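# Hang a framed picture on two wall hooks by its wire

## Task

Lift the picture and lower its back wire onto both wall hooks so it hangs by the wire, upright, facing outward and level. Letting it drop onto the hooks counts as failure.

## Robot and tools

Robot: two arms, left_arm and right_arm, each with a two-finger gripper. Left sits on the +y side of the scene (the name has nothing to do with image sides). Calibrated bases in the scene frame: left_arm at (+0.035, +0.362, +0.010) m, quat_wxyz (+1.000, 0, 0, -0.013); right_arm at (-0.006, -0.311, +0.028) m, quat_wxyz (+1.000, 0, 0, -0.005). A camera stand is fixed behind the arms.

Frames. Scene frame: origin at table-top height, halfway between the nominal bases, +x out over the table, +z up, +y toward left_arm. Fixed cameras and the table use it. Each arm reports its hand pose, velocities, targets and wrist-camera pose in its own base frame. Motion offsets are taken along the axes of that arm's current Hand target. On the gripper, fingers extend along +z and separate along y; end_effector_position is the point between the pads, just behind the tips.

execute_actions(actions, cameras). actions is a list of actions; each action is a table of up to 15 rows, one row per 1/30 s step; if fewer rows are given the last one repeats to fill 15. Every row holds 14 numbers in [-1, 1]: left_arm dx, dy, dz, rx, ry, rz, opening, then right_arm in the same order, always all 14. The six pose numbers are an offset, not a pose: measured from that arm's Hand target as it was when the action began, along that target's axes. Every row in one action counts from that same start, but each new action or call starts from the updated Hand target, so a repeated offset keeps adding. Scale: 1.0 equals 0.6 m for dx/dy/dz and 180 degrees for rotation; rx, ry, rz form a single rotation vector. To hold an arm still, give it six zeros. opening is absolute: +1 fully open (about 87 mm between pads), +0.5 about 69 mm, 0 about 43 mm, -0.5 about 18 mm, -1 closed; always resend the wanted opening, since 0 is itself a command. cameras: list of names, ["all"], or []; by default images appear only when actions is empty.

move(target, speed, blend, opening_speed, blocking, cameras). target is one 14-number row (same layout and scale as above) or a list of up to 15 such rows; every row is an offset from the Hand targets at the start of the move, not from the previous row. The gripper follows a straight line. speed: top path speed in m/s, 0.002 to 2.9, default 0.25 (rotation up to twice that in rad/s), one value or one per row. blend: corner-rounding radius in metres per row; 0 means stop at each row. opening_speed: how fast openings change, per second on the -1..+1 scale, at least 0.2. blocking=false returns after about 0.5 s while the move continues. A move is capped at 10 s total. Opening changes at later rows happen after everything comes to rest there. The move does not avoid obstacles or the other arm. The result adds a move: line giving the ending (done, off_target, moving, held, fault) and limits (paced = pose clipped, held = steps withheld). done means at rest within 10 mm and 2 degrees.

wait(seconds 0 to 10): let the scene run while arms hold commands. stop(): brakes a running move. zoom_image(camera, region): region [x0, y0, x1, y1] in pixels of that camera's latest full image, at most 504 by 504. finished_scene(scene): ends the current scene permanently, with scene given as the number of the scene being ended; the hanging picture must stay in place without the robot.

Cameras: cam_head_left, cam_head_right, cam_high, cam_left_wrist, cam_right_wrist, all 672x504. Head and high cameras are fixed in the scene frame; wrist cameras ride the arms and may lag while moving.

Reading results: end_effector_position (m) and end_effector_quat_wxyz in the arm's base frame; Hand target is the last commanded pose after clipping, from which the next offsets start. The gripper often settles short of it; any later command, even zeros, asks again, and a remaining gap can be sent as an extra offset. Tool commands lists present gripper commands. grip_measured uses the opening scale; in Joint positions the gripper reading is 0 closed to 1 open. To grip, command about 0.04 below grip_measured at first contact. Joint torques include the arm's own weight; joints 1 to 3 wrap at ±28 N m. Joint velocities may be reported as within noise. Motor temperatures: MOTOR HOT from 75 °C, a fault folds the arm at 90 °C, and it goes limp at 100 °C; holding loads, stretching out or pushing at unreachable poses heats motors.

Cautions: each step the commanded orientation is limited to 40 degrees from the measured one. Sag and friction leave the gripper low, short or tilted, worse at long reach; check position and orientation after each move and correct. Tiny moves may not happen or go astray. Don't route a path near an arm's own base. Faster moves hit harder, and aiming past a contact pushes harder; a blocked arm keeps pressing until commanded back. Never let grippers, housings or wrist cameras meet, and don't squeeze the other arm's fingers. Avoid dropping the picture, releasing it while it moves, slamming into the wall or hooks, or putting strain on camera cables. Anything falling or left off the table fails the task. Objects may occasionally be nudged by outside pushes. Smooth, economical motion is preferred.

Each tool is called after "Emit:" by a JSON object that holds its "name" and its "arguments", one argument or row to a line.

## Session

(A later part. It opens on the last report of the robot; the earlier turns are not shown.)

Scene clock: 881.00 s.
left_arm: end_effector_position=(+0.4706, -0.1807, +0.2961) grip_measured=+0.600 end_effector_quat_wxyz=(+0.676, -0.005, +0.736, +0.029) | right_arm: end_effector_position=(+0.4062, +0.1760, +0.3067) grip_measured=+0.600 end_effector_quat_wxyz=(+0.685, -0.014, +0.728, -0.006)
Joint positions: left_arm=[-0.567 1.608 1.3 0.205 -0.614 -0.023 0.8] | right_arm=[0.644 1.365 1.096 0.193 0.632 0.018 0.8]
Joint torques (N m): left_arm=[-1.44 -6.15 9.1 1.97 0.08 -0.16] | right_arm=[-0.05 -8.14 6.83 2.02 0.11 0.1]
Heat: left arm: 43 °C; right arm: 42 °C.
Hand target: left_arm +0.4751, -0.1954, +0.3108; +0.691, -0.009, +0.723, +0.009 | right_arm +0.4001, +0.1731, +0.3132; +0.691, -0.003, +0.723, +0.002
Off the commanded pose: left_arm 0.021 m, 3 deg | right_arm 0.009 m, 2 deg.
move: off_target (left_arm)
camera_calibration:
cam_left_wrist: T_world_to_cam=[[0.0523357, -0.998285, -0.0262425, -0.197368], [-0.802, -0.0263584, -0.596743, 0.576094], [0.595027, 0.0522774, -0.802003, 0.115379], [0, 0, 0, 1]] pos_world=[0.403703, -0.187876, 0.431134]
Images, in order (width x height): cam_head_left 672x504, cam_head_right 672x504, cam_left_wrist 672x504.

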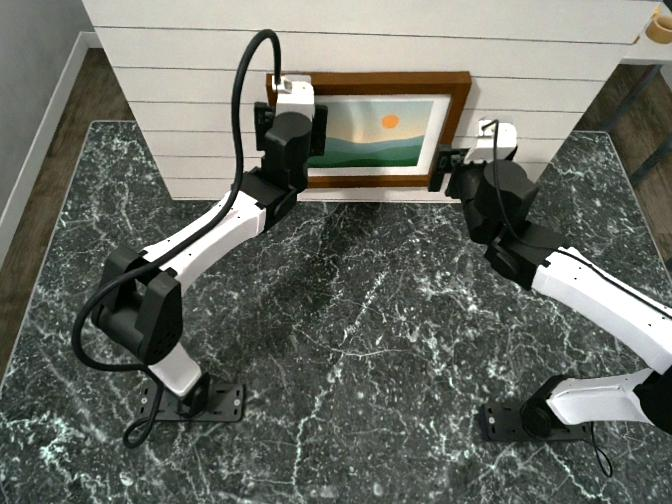

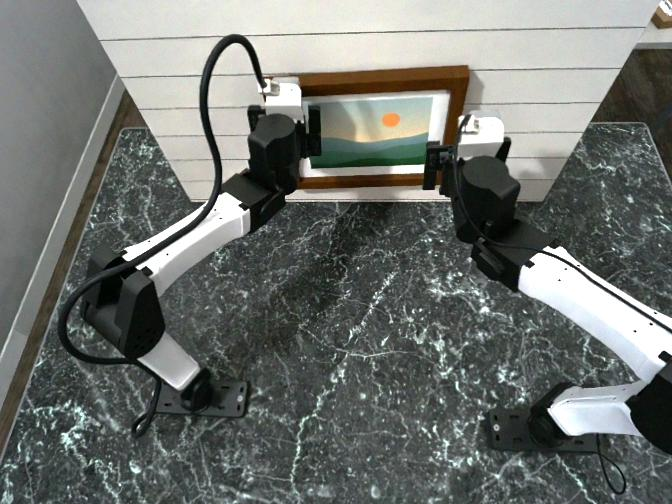

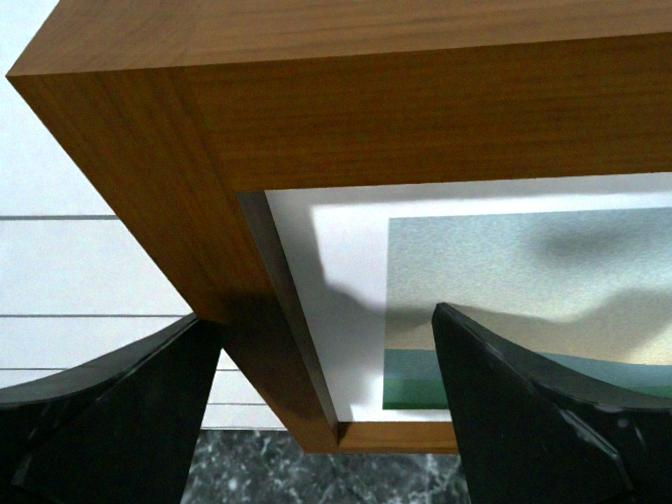

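Emit:
{"name": "move", "arguments": {
  "target": [
    [0,0.05,0,0,0,0,0.4,0,0.012,0.02,0,0,0,0.6],
    [0,0.05,0,0,0,0,0.4,0,0.012,0.19,0,0,0,0.6]
  ],
  "speed": [0.05,0.1],
  "cameras": ["cam_head_right","cam_left_wrist","cam_right_wrist"]
}}

Emit:
{"name": "zoom_image", "arguments": {
  "camera": "cam_head_right",
  "region": [230, 40, 510, 210]
}}

Scene clock: 901.00 s.
left_arm: end_effector_position=(+0.4768, -0.1710, +0.2886) grip_measured=+0.400 end_effector_quat_wxyz=(+0.670, +0.005, +0.742, +0.022) | right_arm: end_effector_position=(+0.5052, +0.1773, +0.2860) grip_measured=+0.600 end_effector_quat_wxyz=(+0.672, -0.013, +0.740, -0.011)
Joint positions: left_arm=[-0.524 1.605 1.281 0.206 -0.546 -0.021 0.7] | right_arm=[0.49 1.701 1.37 0.222 0.487 0.018 0.8]
Joint torques (N m): left_arm=[0.75 -10.7 5.9 2.03 0.11 -0.12] | right_arm=[-0.73 -7.34 13.19 2.29 -0.08 0]
Heat: left arm: 43 °C; right arm: 41 °C.
Hand target: left_arm +0.4744, -0.1654, +0.3106; +0.691, -0.009, +0.723, +0.009 | right_arm +0.5139, +0.1812, +0.3079; +0.691, -0.003, +0.723, +0.002
Off the commanded pose: left_arm 0.023 m, 4 deg | right_arm 0.024 m, 4 deg.
move: off_target (left_arm, right_arm)
camera_calibration:
cam_left_wrist: T_world_to_cam=[[0.0269776, -0.999217, -0.028952, -0.17554], [-0.811672, -0.00499026, -0.584092, 0.581397], [0.58349, 0.039257, -0.811171, 0.111127], [0, 0, 0, 1]] pos_world=[0.411798, -0.176863, 0.424651]
cam_right_wrist: T_world_to_cam=[[0.0015789, -0.999858, 0.0167517, 0.171192], [-0.819797, -0.0108871, -0.572551, 0.6026], [0.572652, -0.012829, -0.819698, 0.0866089], [0, 0, 0, 1]] pos_world=[0.444142, 0.17884, 0.413144]
Images, in order (width x height): cam_head_right 672x504, cam_left_wrist 672x504, cam_right_wrist 672x504.

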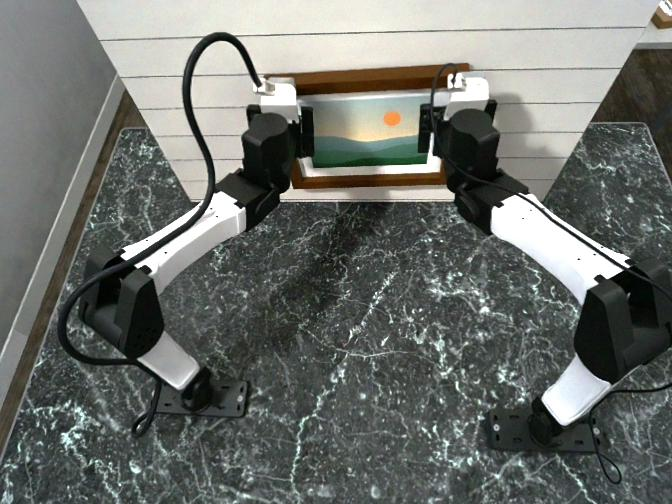

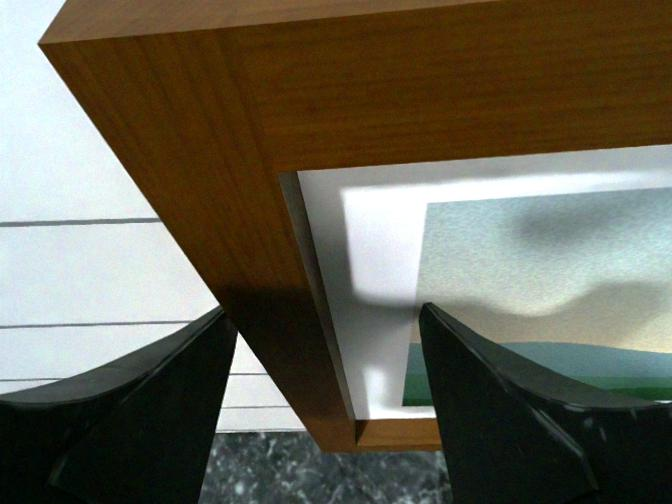

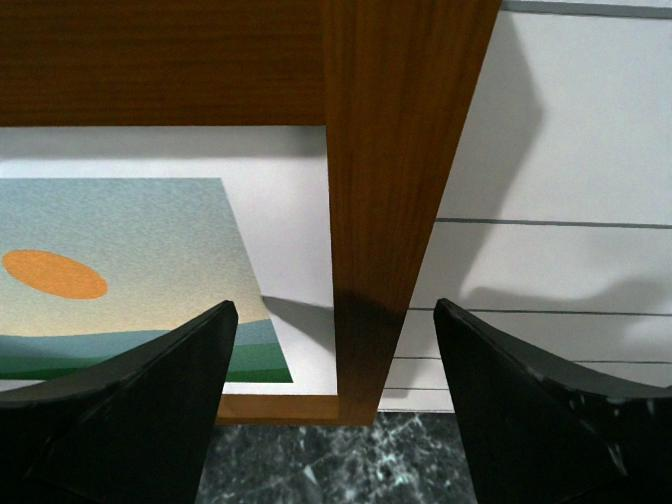

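Scaled by 1.800 from the camera's 672x504 image, which has a finer 960x720 frame.

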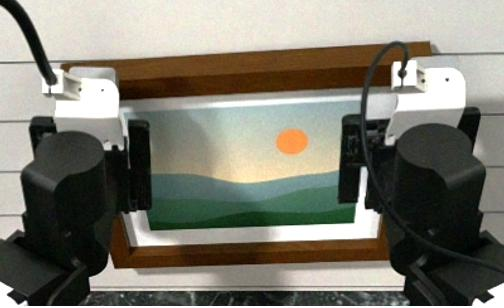

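Emit:
{"name": "move", "arguments": {
  "target": [
    [0,0.04,0.005,0,0,0,0.2,0,-0.022,0.024,0,0,0,0.5],
    [0,0.04,0.005,0,0,0,-1,0,-0.022,0.024,0,0,0,-1]
  ],
  "speed": 0.04,
  "opening_speed": 0.6,
  "cameras": ["cam_head_left","cam_left_wrist","cam_right_wrist"]
}}

Scene clock: 911.60 s.
left_arm: end_effector_position=(+0.4780, -0.1571, +0.2869) grip_measured=-0.320 end_effector_quat_wxyz=(+0.668, +0.016, +0.744, +0.001) | right_arm: end_effector_position=(+0.5175, +0.1646, +0.2847) grip_measured=-0.361 end_effector_quat_wxyz=(+0.669, -0.015, +0.743, -0.013)
Joint positions: left_arm=[-0.465 1.57 1.244 0.208 -0.442 -0.028 0.34] | right_arm=[0.446 1.723 1.398 0.21 0.442 0.01 0.32]
Joint torques (N m): left_arm=[1.29 -10.36 6.08 2.07 -0.24 -0.04] | right_arm=[-1.07 -7.17 13.24 2.45 -0.09 0.05]
Heat: left arm: 44 °C; right arm: 43 °C.
Hand target: left_arm +0.4768, -0.1413, +0.3105; +0.691, -0.009, +0.723, +0.009 | right_arm +0.5284, +0.1680, +0.3074; +0.691, -0.003, +0.723, +0.002
Off the commanded pose: left_arm 0.028 m, 5 deg | right_arm 0.025 m, 4 deg.
move: off_target (left_arm, right_arm); target 2's new opening was sent with left_arm's hand 0.026 m and 4 deg from that target
camera_calibration:
cam_left_wrist: T_world_to_cam=[[-0.0171043, -0.999777, -0.0123725, -0.145511], [-0.815263, 0.0211092, -0.578706, 0.585801], [0.578838, 0.000188439, -0.815442, 0.105742], [0, 0, 0, 1]] pos_world=[0.413886, -0.157864, 0.423433]
cam_right_wrist: T_world_to_cam=[[0.00255808, -0.999739, 0.0226931, 0.156252], [-0.824353, -0.0149542, -0.565879, 0.612894], [0.56607, -0.0172595, -0.824176, 0.0837788], [0, 0, 0, 1]] pos_world=[0.457416, 0.166822, 0.412326]
Images, in order (width x height): cam_head_left 672x504, cam_left_wrist 672x504, cam_right_wrist 672x504.

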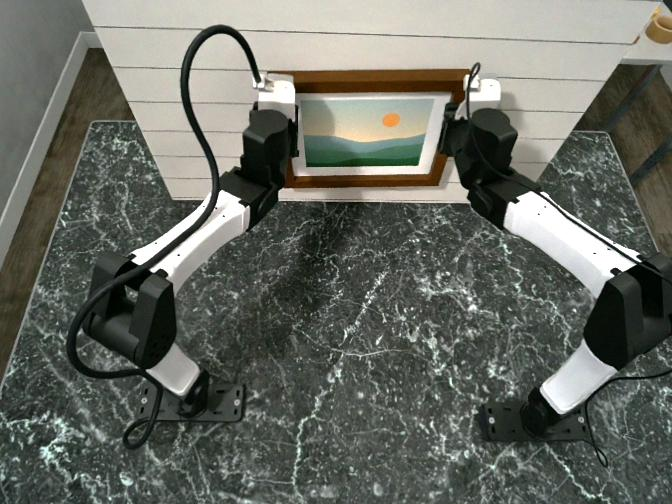

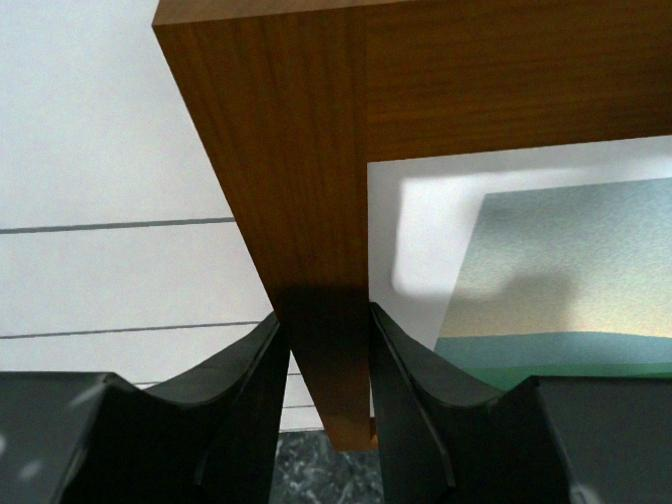

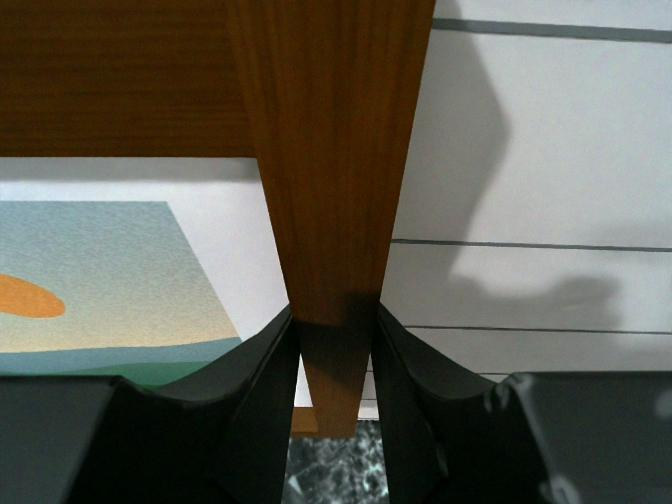

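Emit:
{"name": "move", "arguments": {
  "target": [-0.073,-0.052,0.0067,0,0,0,-1,-0.0693,-0.0333,-0.003,0,0,0,-1],
  "speed": 0.04,
  "cameras": ["cam_head_left","cam_head_right","cam_high"]
}}

Emit:
{"name": "zoom_image", "arguments": {
  "camera": "cam_head_right",
  "region": [230, 40, 510, 210]
}}

Emit:
{"name": "zoom_image", "arguments": {
  "camera": "cam_head_left",
  "region": [230, 40, 510, 210]
}}

Scene clock: 930.03 s.
left_arm: end_effector_position=(+0.4712, -0.1649, +0.3045) grip_measured=-0.320 end_effector_quat_wxyz=(+0.640, +0.015, +0.768, +0.025) | right_arm: end_effector_position=(+0.5174, +0.1582, +0.2891) grip_measured=-0.360 end_effector_quat_wxyz=(+0.640, -0.014, +0.768, +0.003)
Joint positions: left_arm=[-0.509 1.595 1.414 -0.028 -0.519 -0.046 0.34] | right_arm=[0.414 1.723 1.491 0.036 0.384 0.061 0.32]
Joint torques (N m): left_arm=[-0.87 -7.53 11.07 2.63 -0.2 0.05] | right_arm=[-2.3 -10.95 15.43 2.7 0.1 -0.45]
Motor temperatures (°C): left_arm=[24 48 41 34 23 19 22] | right_arm=[20 33 47 36 20 21 21]
Heat: left arm: 48 °C; right arm: 47 °C.
Hand target: left_arm +0.4835, -0.1723, +0.3543; +0.691, -0.009, +0.723, +0.009 | right_arm +0.5286, +0.1482, +0.3491; +0.691, -0.003, +0.723, +0.002
Off the commanded pose: left_arm 0.052 m, 9 deg | right_arm 0.062 m, 8 deg.
move: off_target (left_arm, right_arm)
Images, in order (width x height): cam_head_left 672x504, cam_head_right 672x504, cam_high 672x504.

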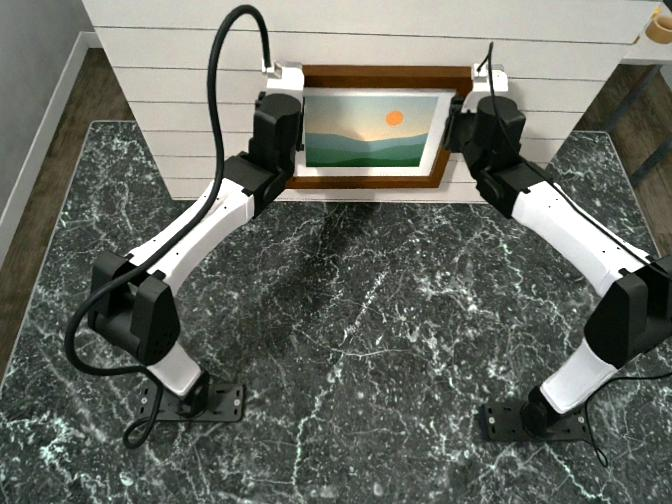

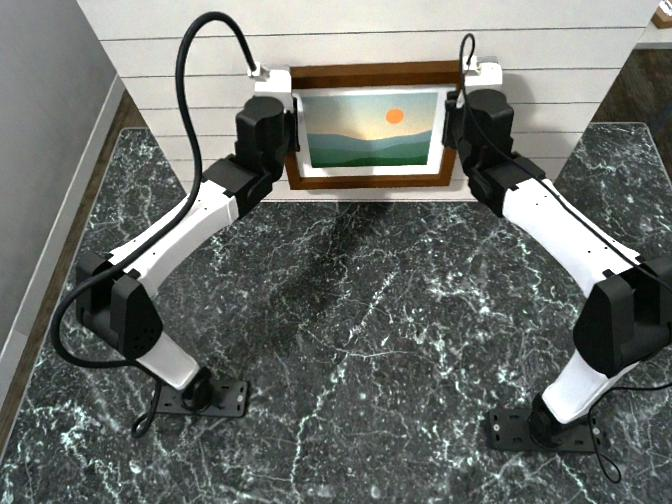

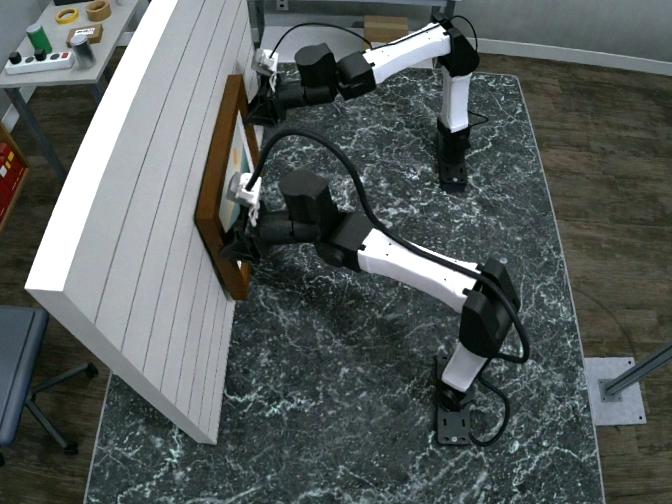

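Scaled by 1.800 from the camera's 672x504 image, which has a finer 960x720 frame.

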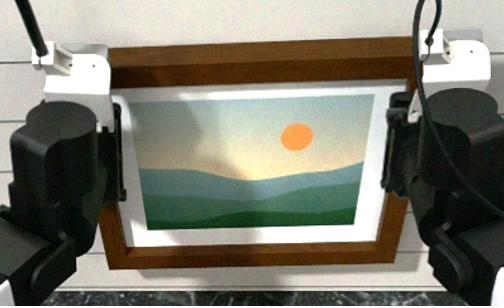

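Scaled by 1.800 from the camera's 672x504 image, which has a finer 960x720 frame.

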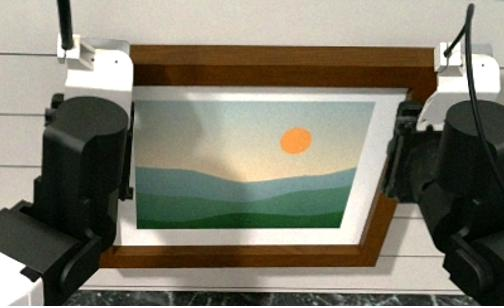

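Emit:
{"name": "move", "arguments": {
  "target": [0.1,-0.007,0.0046,0,0,0,-1,0.125,-0.007,0.006,0,0,0,-1],
  "speed": 0.04,
  "cameras": ["cam_head_left","cam_head_right","cam_high"]
}}

Emit:
{"name": "zoom_image", "arguments": {
  "camera": "cam_head_right",
  "region": [230, 40, 510, 210]
}}

Emit:
{"name": "zoom_image", "arguments": {
  "camera": "cam_head_left",
  "region": [230, 40, 510, 210]
}}

Scene clock: 938.97 s.
left_arm: end_effector_position=(+0.4768, -0.1668, +0.2938) grip_measured=-0.329 end_effector_quat_wxyz=(+0.677, -0.004, +0.736, +0.019) | right_arm: end_effector_position=(+0.5180, +0.1563, +0.2817) grip_measured=-0.359 end_effector_quat_wxyz=(+0.686, -0.009, +0.728, +0.010)
Joint positions: left_arm=[-0.517 1.595 1.274 0.223 -0.549 -0.028 0.336] | right_arm=[0.413 1.699 1.312 0.322 0.386 0.027 0.32]
Joint torques (N m): left_arm=[-0.9 -5.15 5.97 2.43 0.01 -0.1] | right_arm=[-3.55 -6.15 6.78 2.71 -0.11 -0.13]
Heat: left arm: 46 °C; right arm: 46 °C.
Hand target: left_arm +0.4837, -0.1765, +0.2942; +0.691, -0.009, +0.723, +0.009 | right_arm +0.5289, +0.1438, +0.2740; +0.691, -0.003, +0.723, +0.002
Off the commanded pose: left_arm 0.012 m, 3 deg | right_arm 0.018 m, 1 deg.
move: off_target (left_arm, right_arm)
Images, in order (width x height): cam_head_left 672x504, cam_head_right 672x504, cam_high 672x504.

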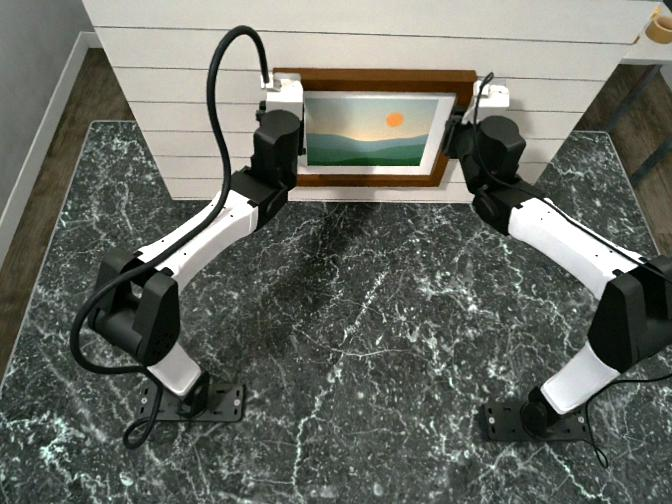

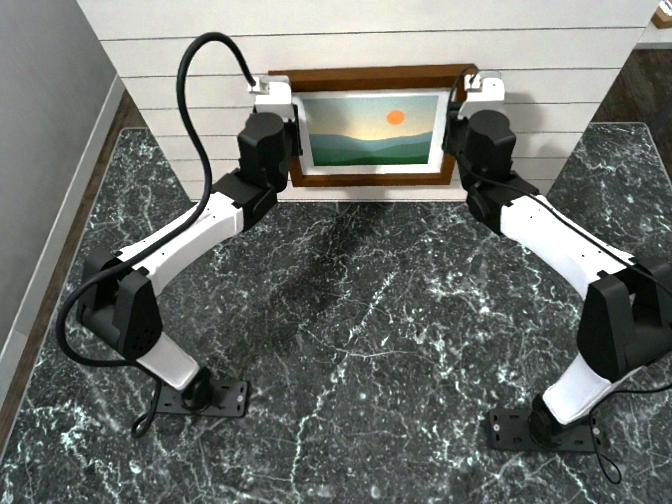

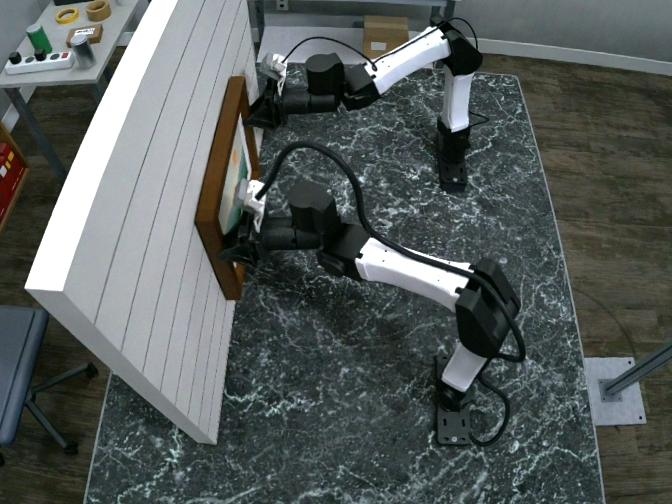

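Scaled by 1.800 from the camera's 672x504 image, which has a finer 960x720 frame.

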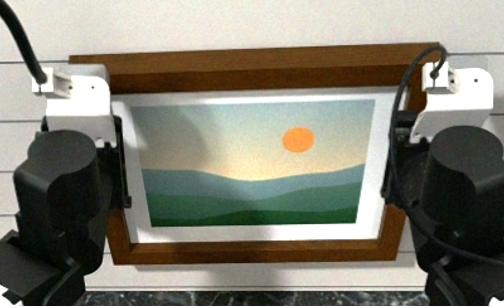

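Scaled by 1.800 from the camera's 672x504 image, which has a finer 960x720 frame.

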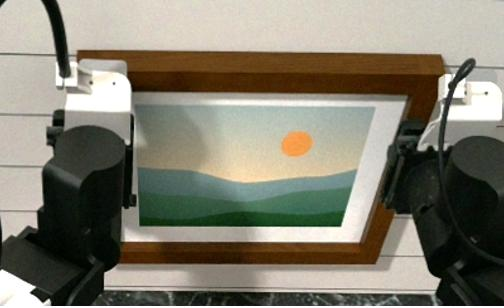

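Emit:
{"name": "move", "arguments": {
  "target": [0.017,-0.003,0.001,0,0,0,-1,0.058,-0.005,0.003,0,0,0,-1],
  "speed": 0.04,
  "cameras": ["cam_head_left","cam_head_right"]
}}

Emit:
{"name": "zoom_image", "arguments": {
  "camera": "cam_head_right",
  "region": [230, 40, 510, 210]
}}

Emit:
{"name": "zoom_image", "arguments": {
  "camera": "cam_head_left",
  "region": [230, 40, 510, 210]
}}

Scene clock: 948.37 s.
left_arm: end_effector_position=(+0.4765, -0.1677, +0.2920) grip_measured=-0.332 end_effector_quat_wxyz=(+0.685, -0.008, +0.728, +0.019) | right_arm: end_effector_position=(+0.5172, +0.1555, +0.2788) grip_measured=-0.356 end_effector_quat_wxyz=(+0.717, -0.004, +0.696, +0.020)
Joint positions: left_arm=[-0.522 1.595 1.243 0.281 -0.56 -0.022 0.334] | right_arm=[0.412 1.698 1.207 0.523 0.378 0.009 0.322]
Joint torques (N m): left_arm=[-0.79 -4.38 5.78 2.28 0.08 -0.14] | right_arm=[-4.04 -3.81 5.74 1.92 -0.12 0.05]
Heat: left arm: 44 °C; right arm: 45 °C.
Hand target: left_arm +0.4838, -0.1783, +0.2839; +0.691, -0.009, +0.723, +0.009 | right_arm +0.5292, +0.1408, +0.2391; +0.691, -0.003, +0.723, +0.002
Off the commanded pose: left_arm 0.015 m, 1 deg | right_arm 0.044 m, 5 deg.
move: off_target (left_arm, right_arm)
Images, in order (width x height): cam_head_left 672x504, cam_head_right 672x504.

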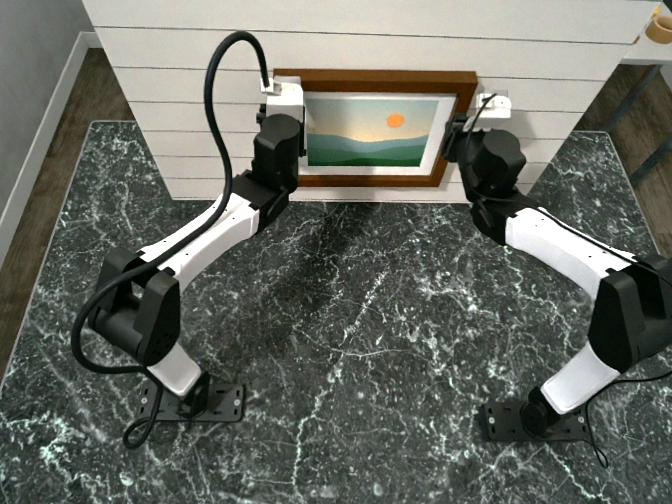

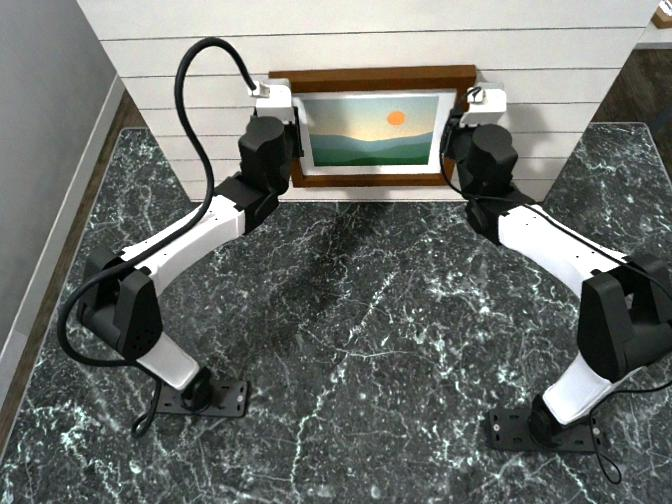

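Scaled by 1.800 from the camera's 672x504 image, which has a finer 960x720 frame.

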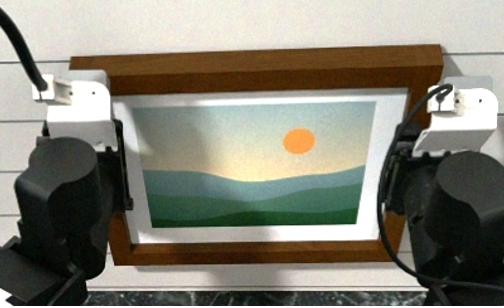

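Scaled by 1.800 from the camera's 672x504 image, which has a finer 960x720 frame.

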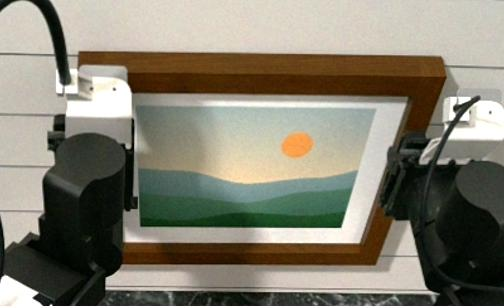

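Emit:
{"name": "move", "arguments": {
  "target": [
    [-0.016,0.015,-0.005,0,0,0,-0.6,-0.07,0.022,-0.014,0,0,0,-0.6],
    [-0.016,0.015,-0.005,0,0,0,0.5,-0.07,0.022,-0.014,0,0,0,0.5],
    [-0.016,0.015,-0.2,0,0,0,0.6,-0.07,0.022,-0.2,0,0,0,0.6]
  ],
  "speed": [0.04,0.04,0.1],
  "opening_speed": 0.3,
  "cameras": ["cam_head_left","cam_head_right","cam_high"]
}}

Emit:
{"name": "zoom_image", "arguments": {
  "camera": "cam_head_right",
  "region": [230, 40, 510, 210]
}}

Emit:
{"name": "zoom_image", "arguments": {
  "camera": "cam_head_left",
  "region": [230, 40, 510, 210]
}}

Scene clock: 965.00 s.
left_arm: end_effector_position=(+0.3680, -0.1752, +0.2900) grip_measured=+0.600 end_effector_quat_wxyz=(+0.682, +0.010, +0.731, +0.019) | right_arm: end_effector_position=(+0.4171, +0.1553, +0.2793) grip_measured=+0.600 end_effector_quat_wxyz=(+0.684, -0.013, +0.729, -0.006)
Joint positions: left_arm=[-0.741 1.263 0.967 0.2 -0.752 -0.026 0.8] | right_arm=[0.564 1.364 0.987 0.302 0.552 0.013 0.8]
Joint torques (N m): left_arm=[-0.44 -6.53 5.7 1.78 -0.13 -0.25] | right_arm=[-0.02 -8.14 6.86 2.05 0.1 0.1]
Motor temperatures (°C): left_arm=[24 42 42 37 23 19 22] | right_arm=[20 32 44 35 20 21 21]
Heat: left arm: 42 °C; right arm: 44 °C.
Hand target: left_arm +0.3642, -0.1724, +0.2989; +0.691, -0.009, +0.723, +0.009 | right_arm +0.4111, +0.1532, +0.2863; +0.691, -0.003, +0.723, +0.002
Off the commanded pose: left_arm 0.010 m, 3 deg | right_arm 0.009 m, 2 deg.
move: off_target (left_arm); target 3's new opening was sent with left_arm's hand 0.010 m and 3 deg from that target
Images, in order (width x height): cam_head_left 672x504, cam_head_right 672x504, cam_high 672x504.

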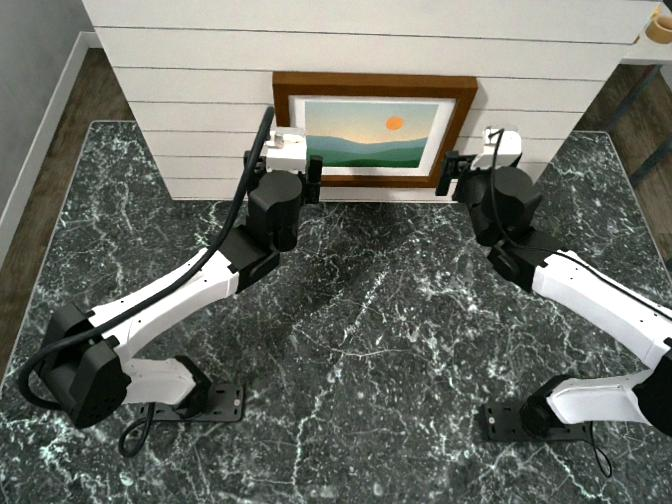

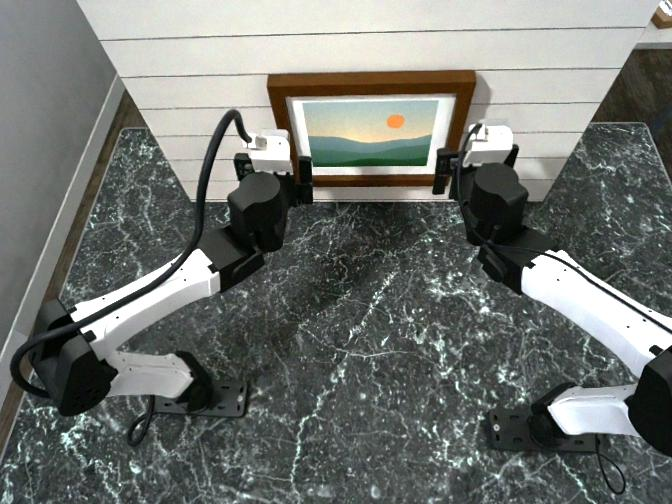

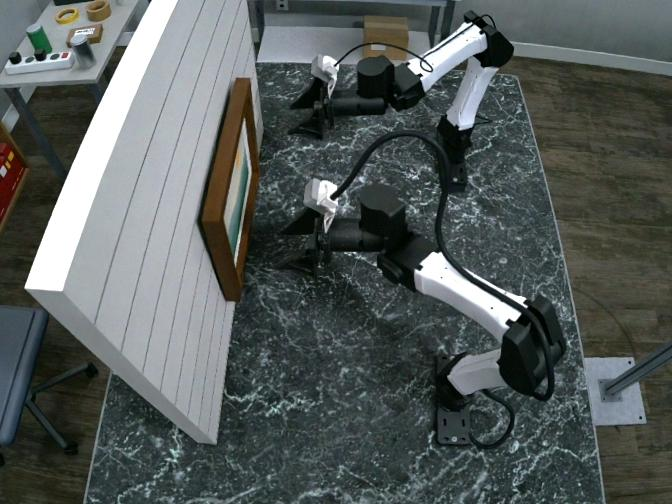

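Scaled by 1.800 from the camera's 672x504 image, which has a finer 960x720 frame.

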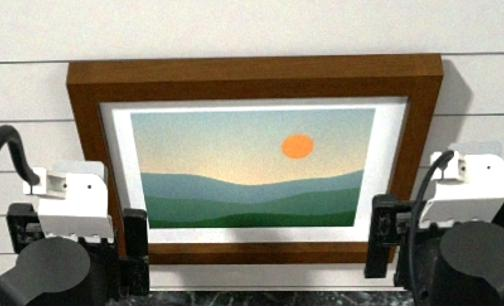

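Scaled by 1.800 from the camera's 672x504 image, which has a finer 960x720 frame.

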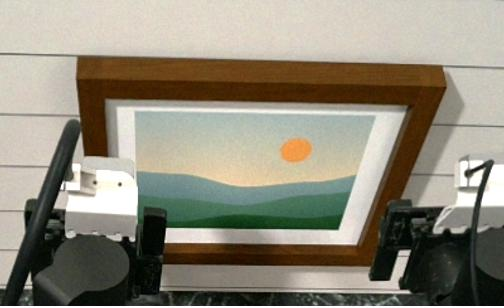

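Emit:
{"name": "finished_scene", "arguments": {
  "scene": 1
}}

The scene is finished: the task was done.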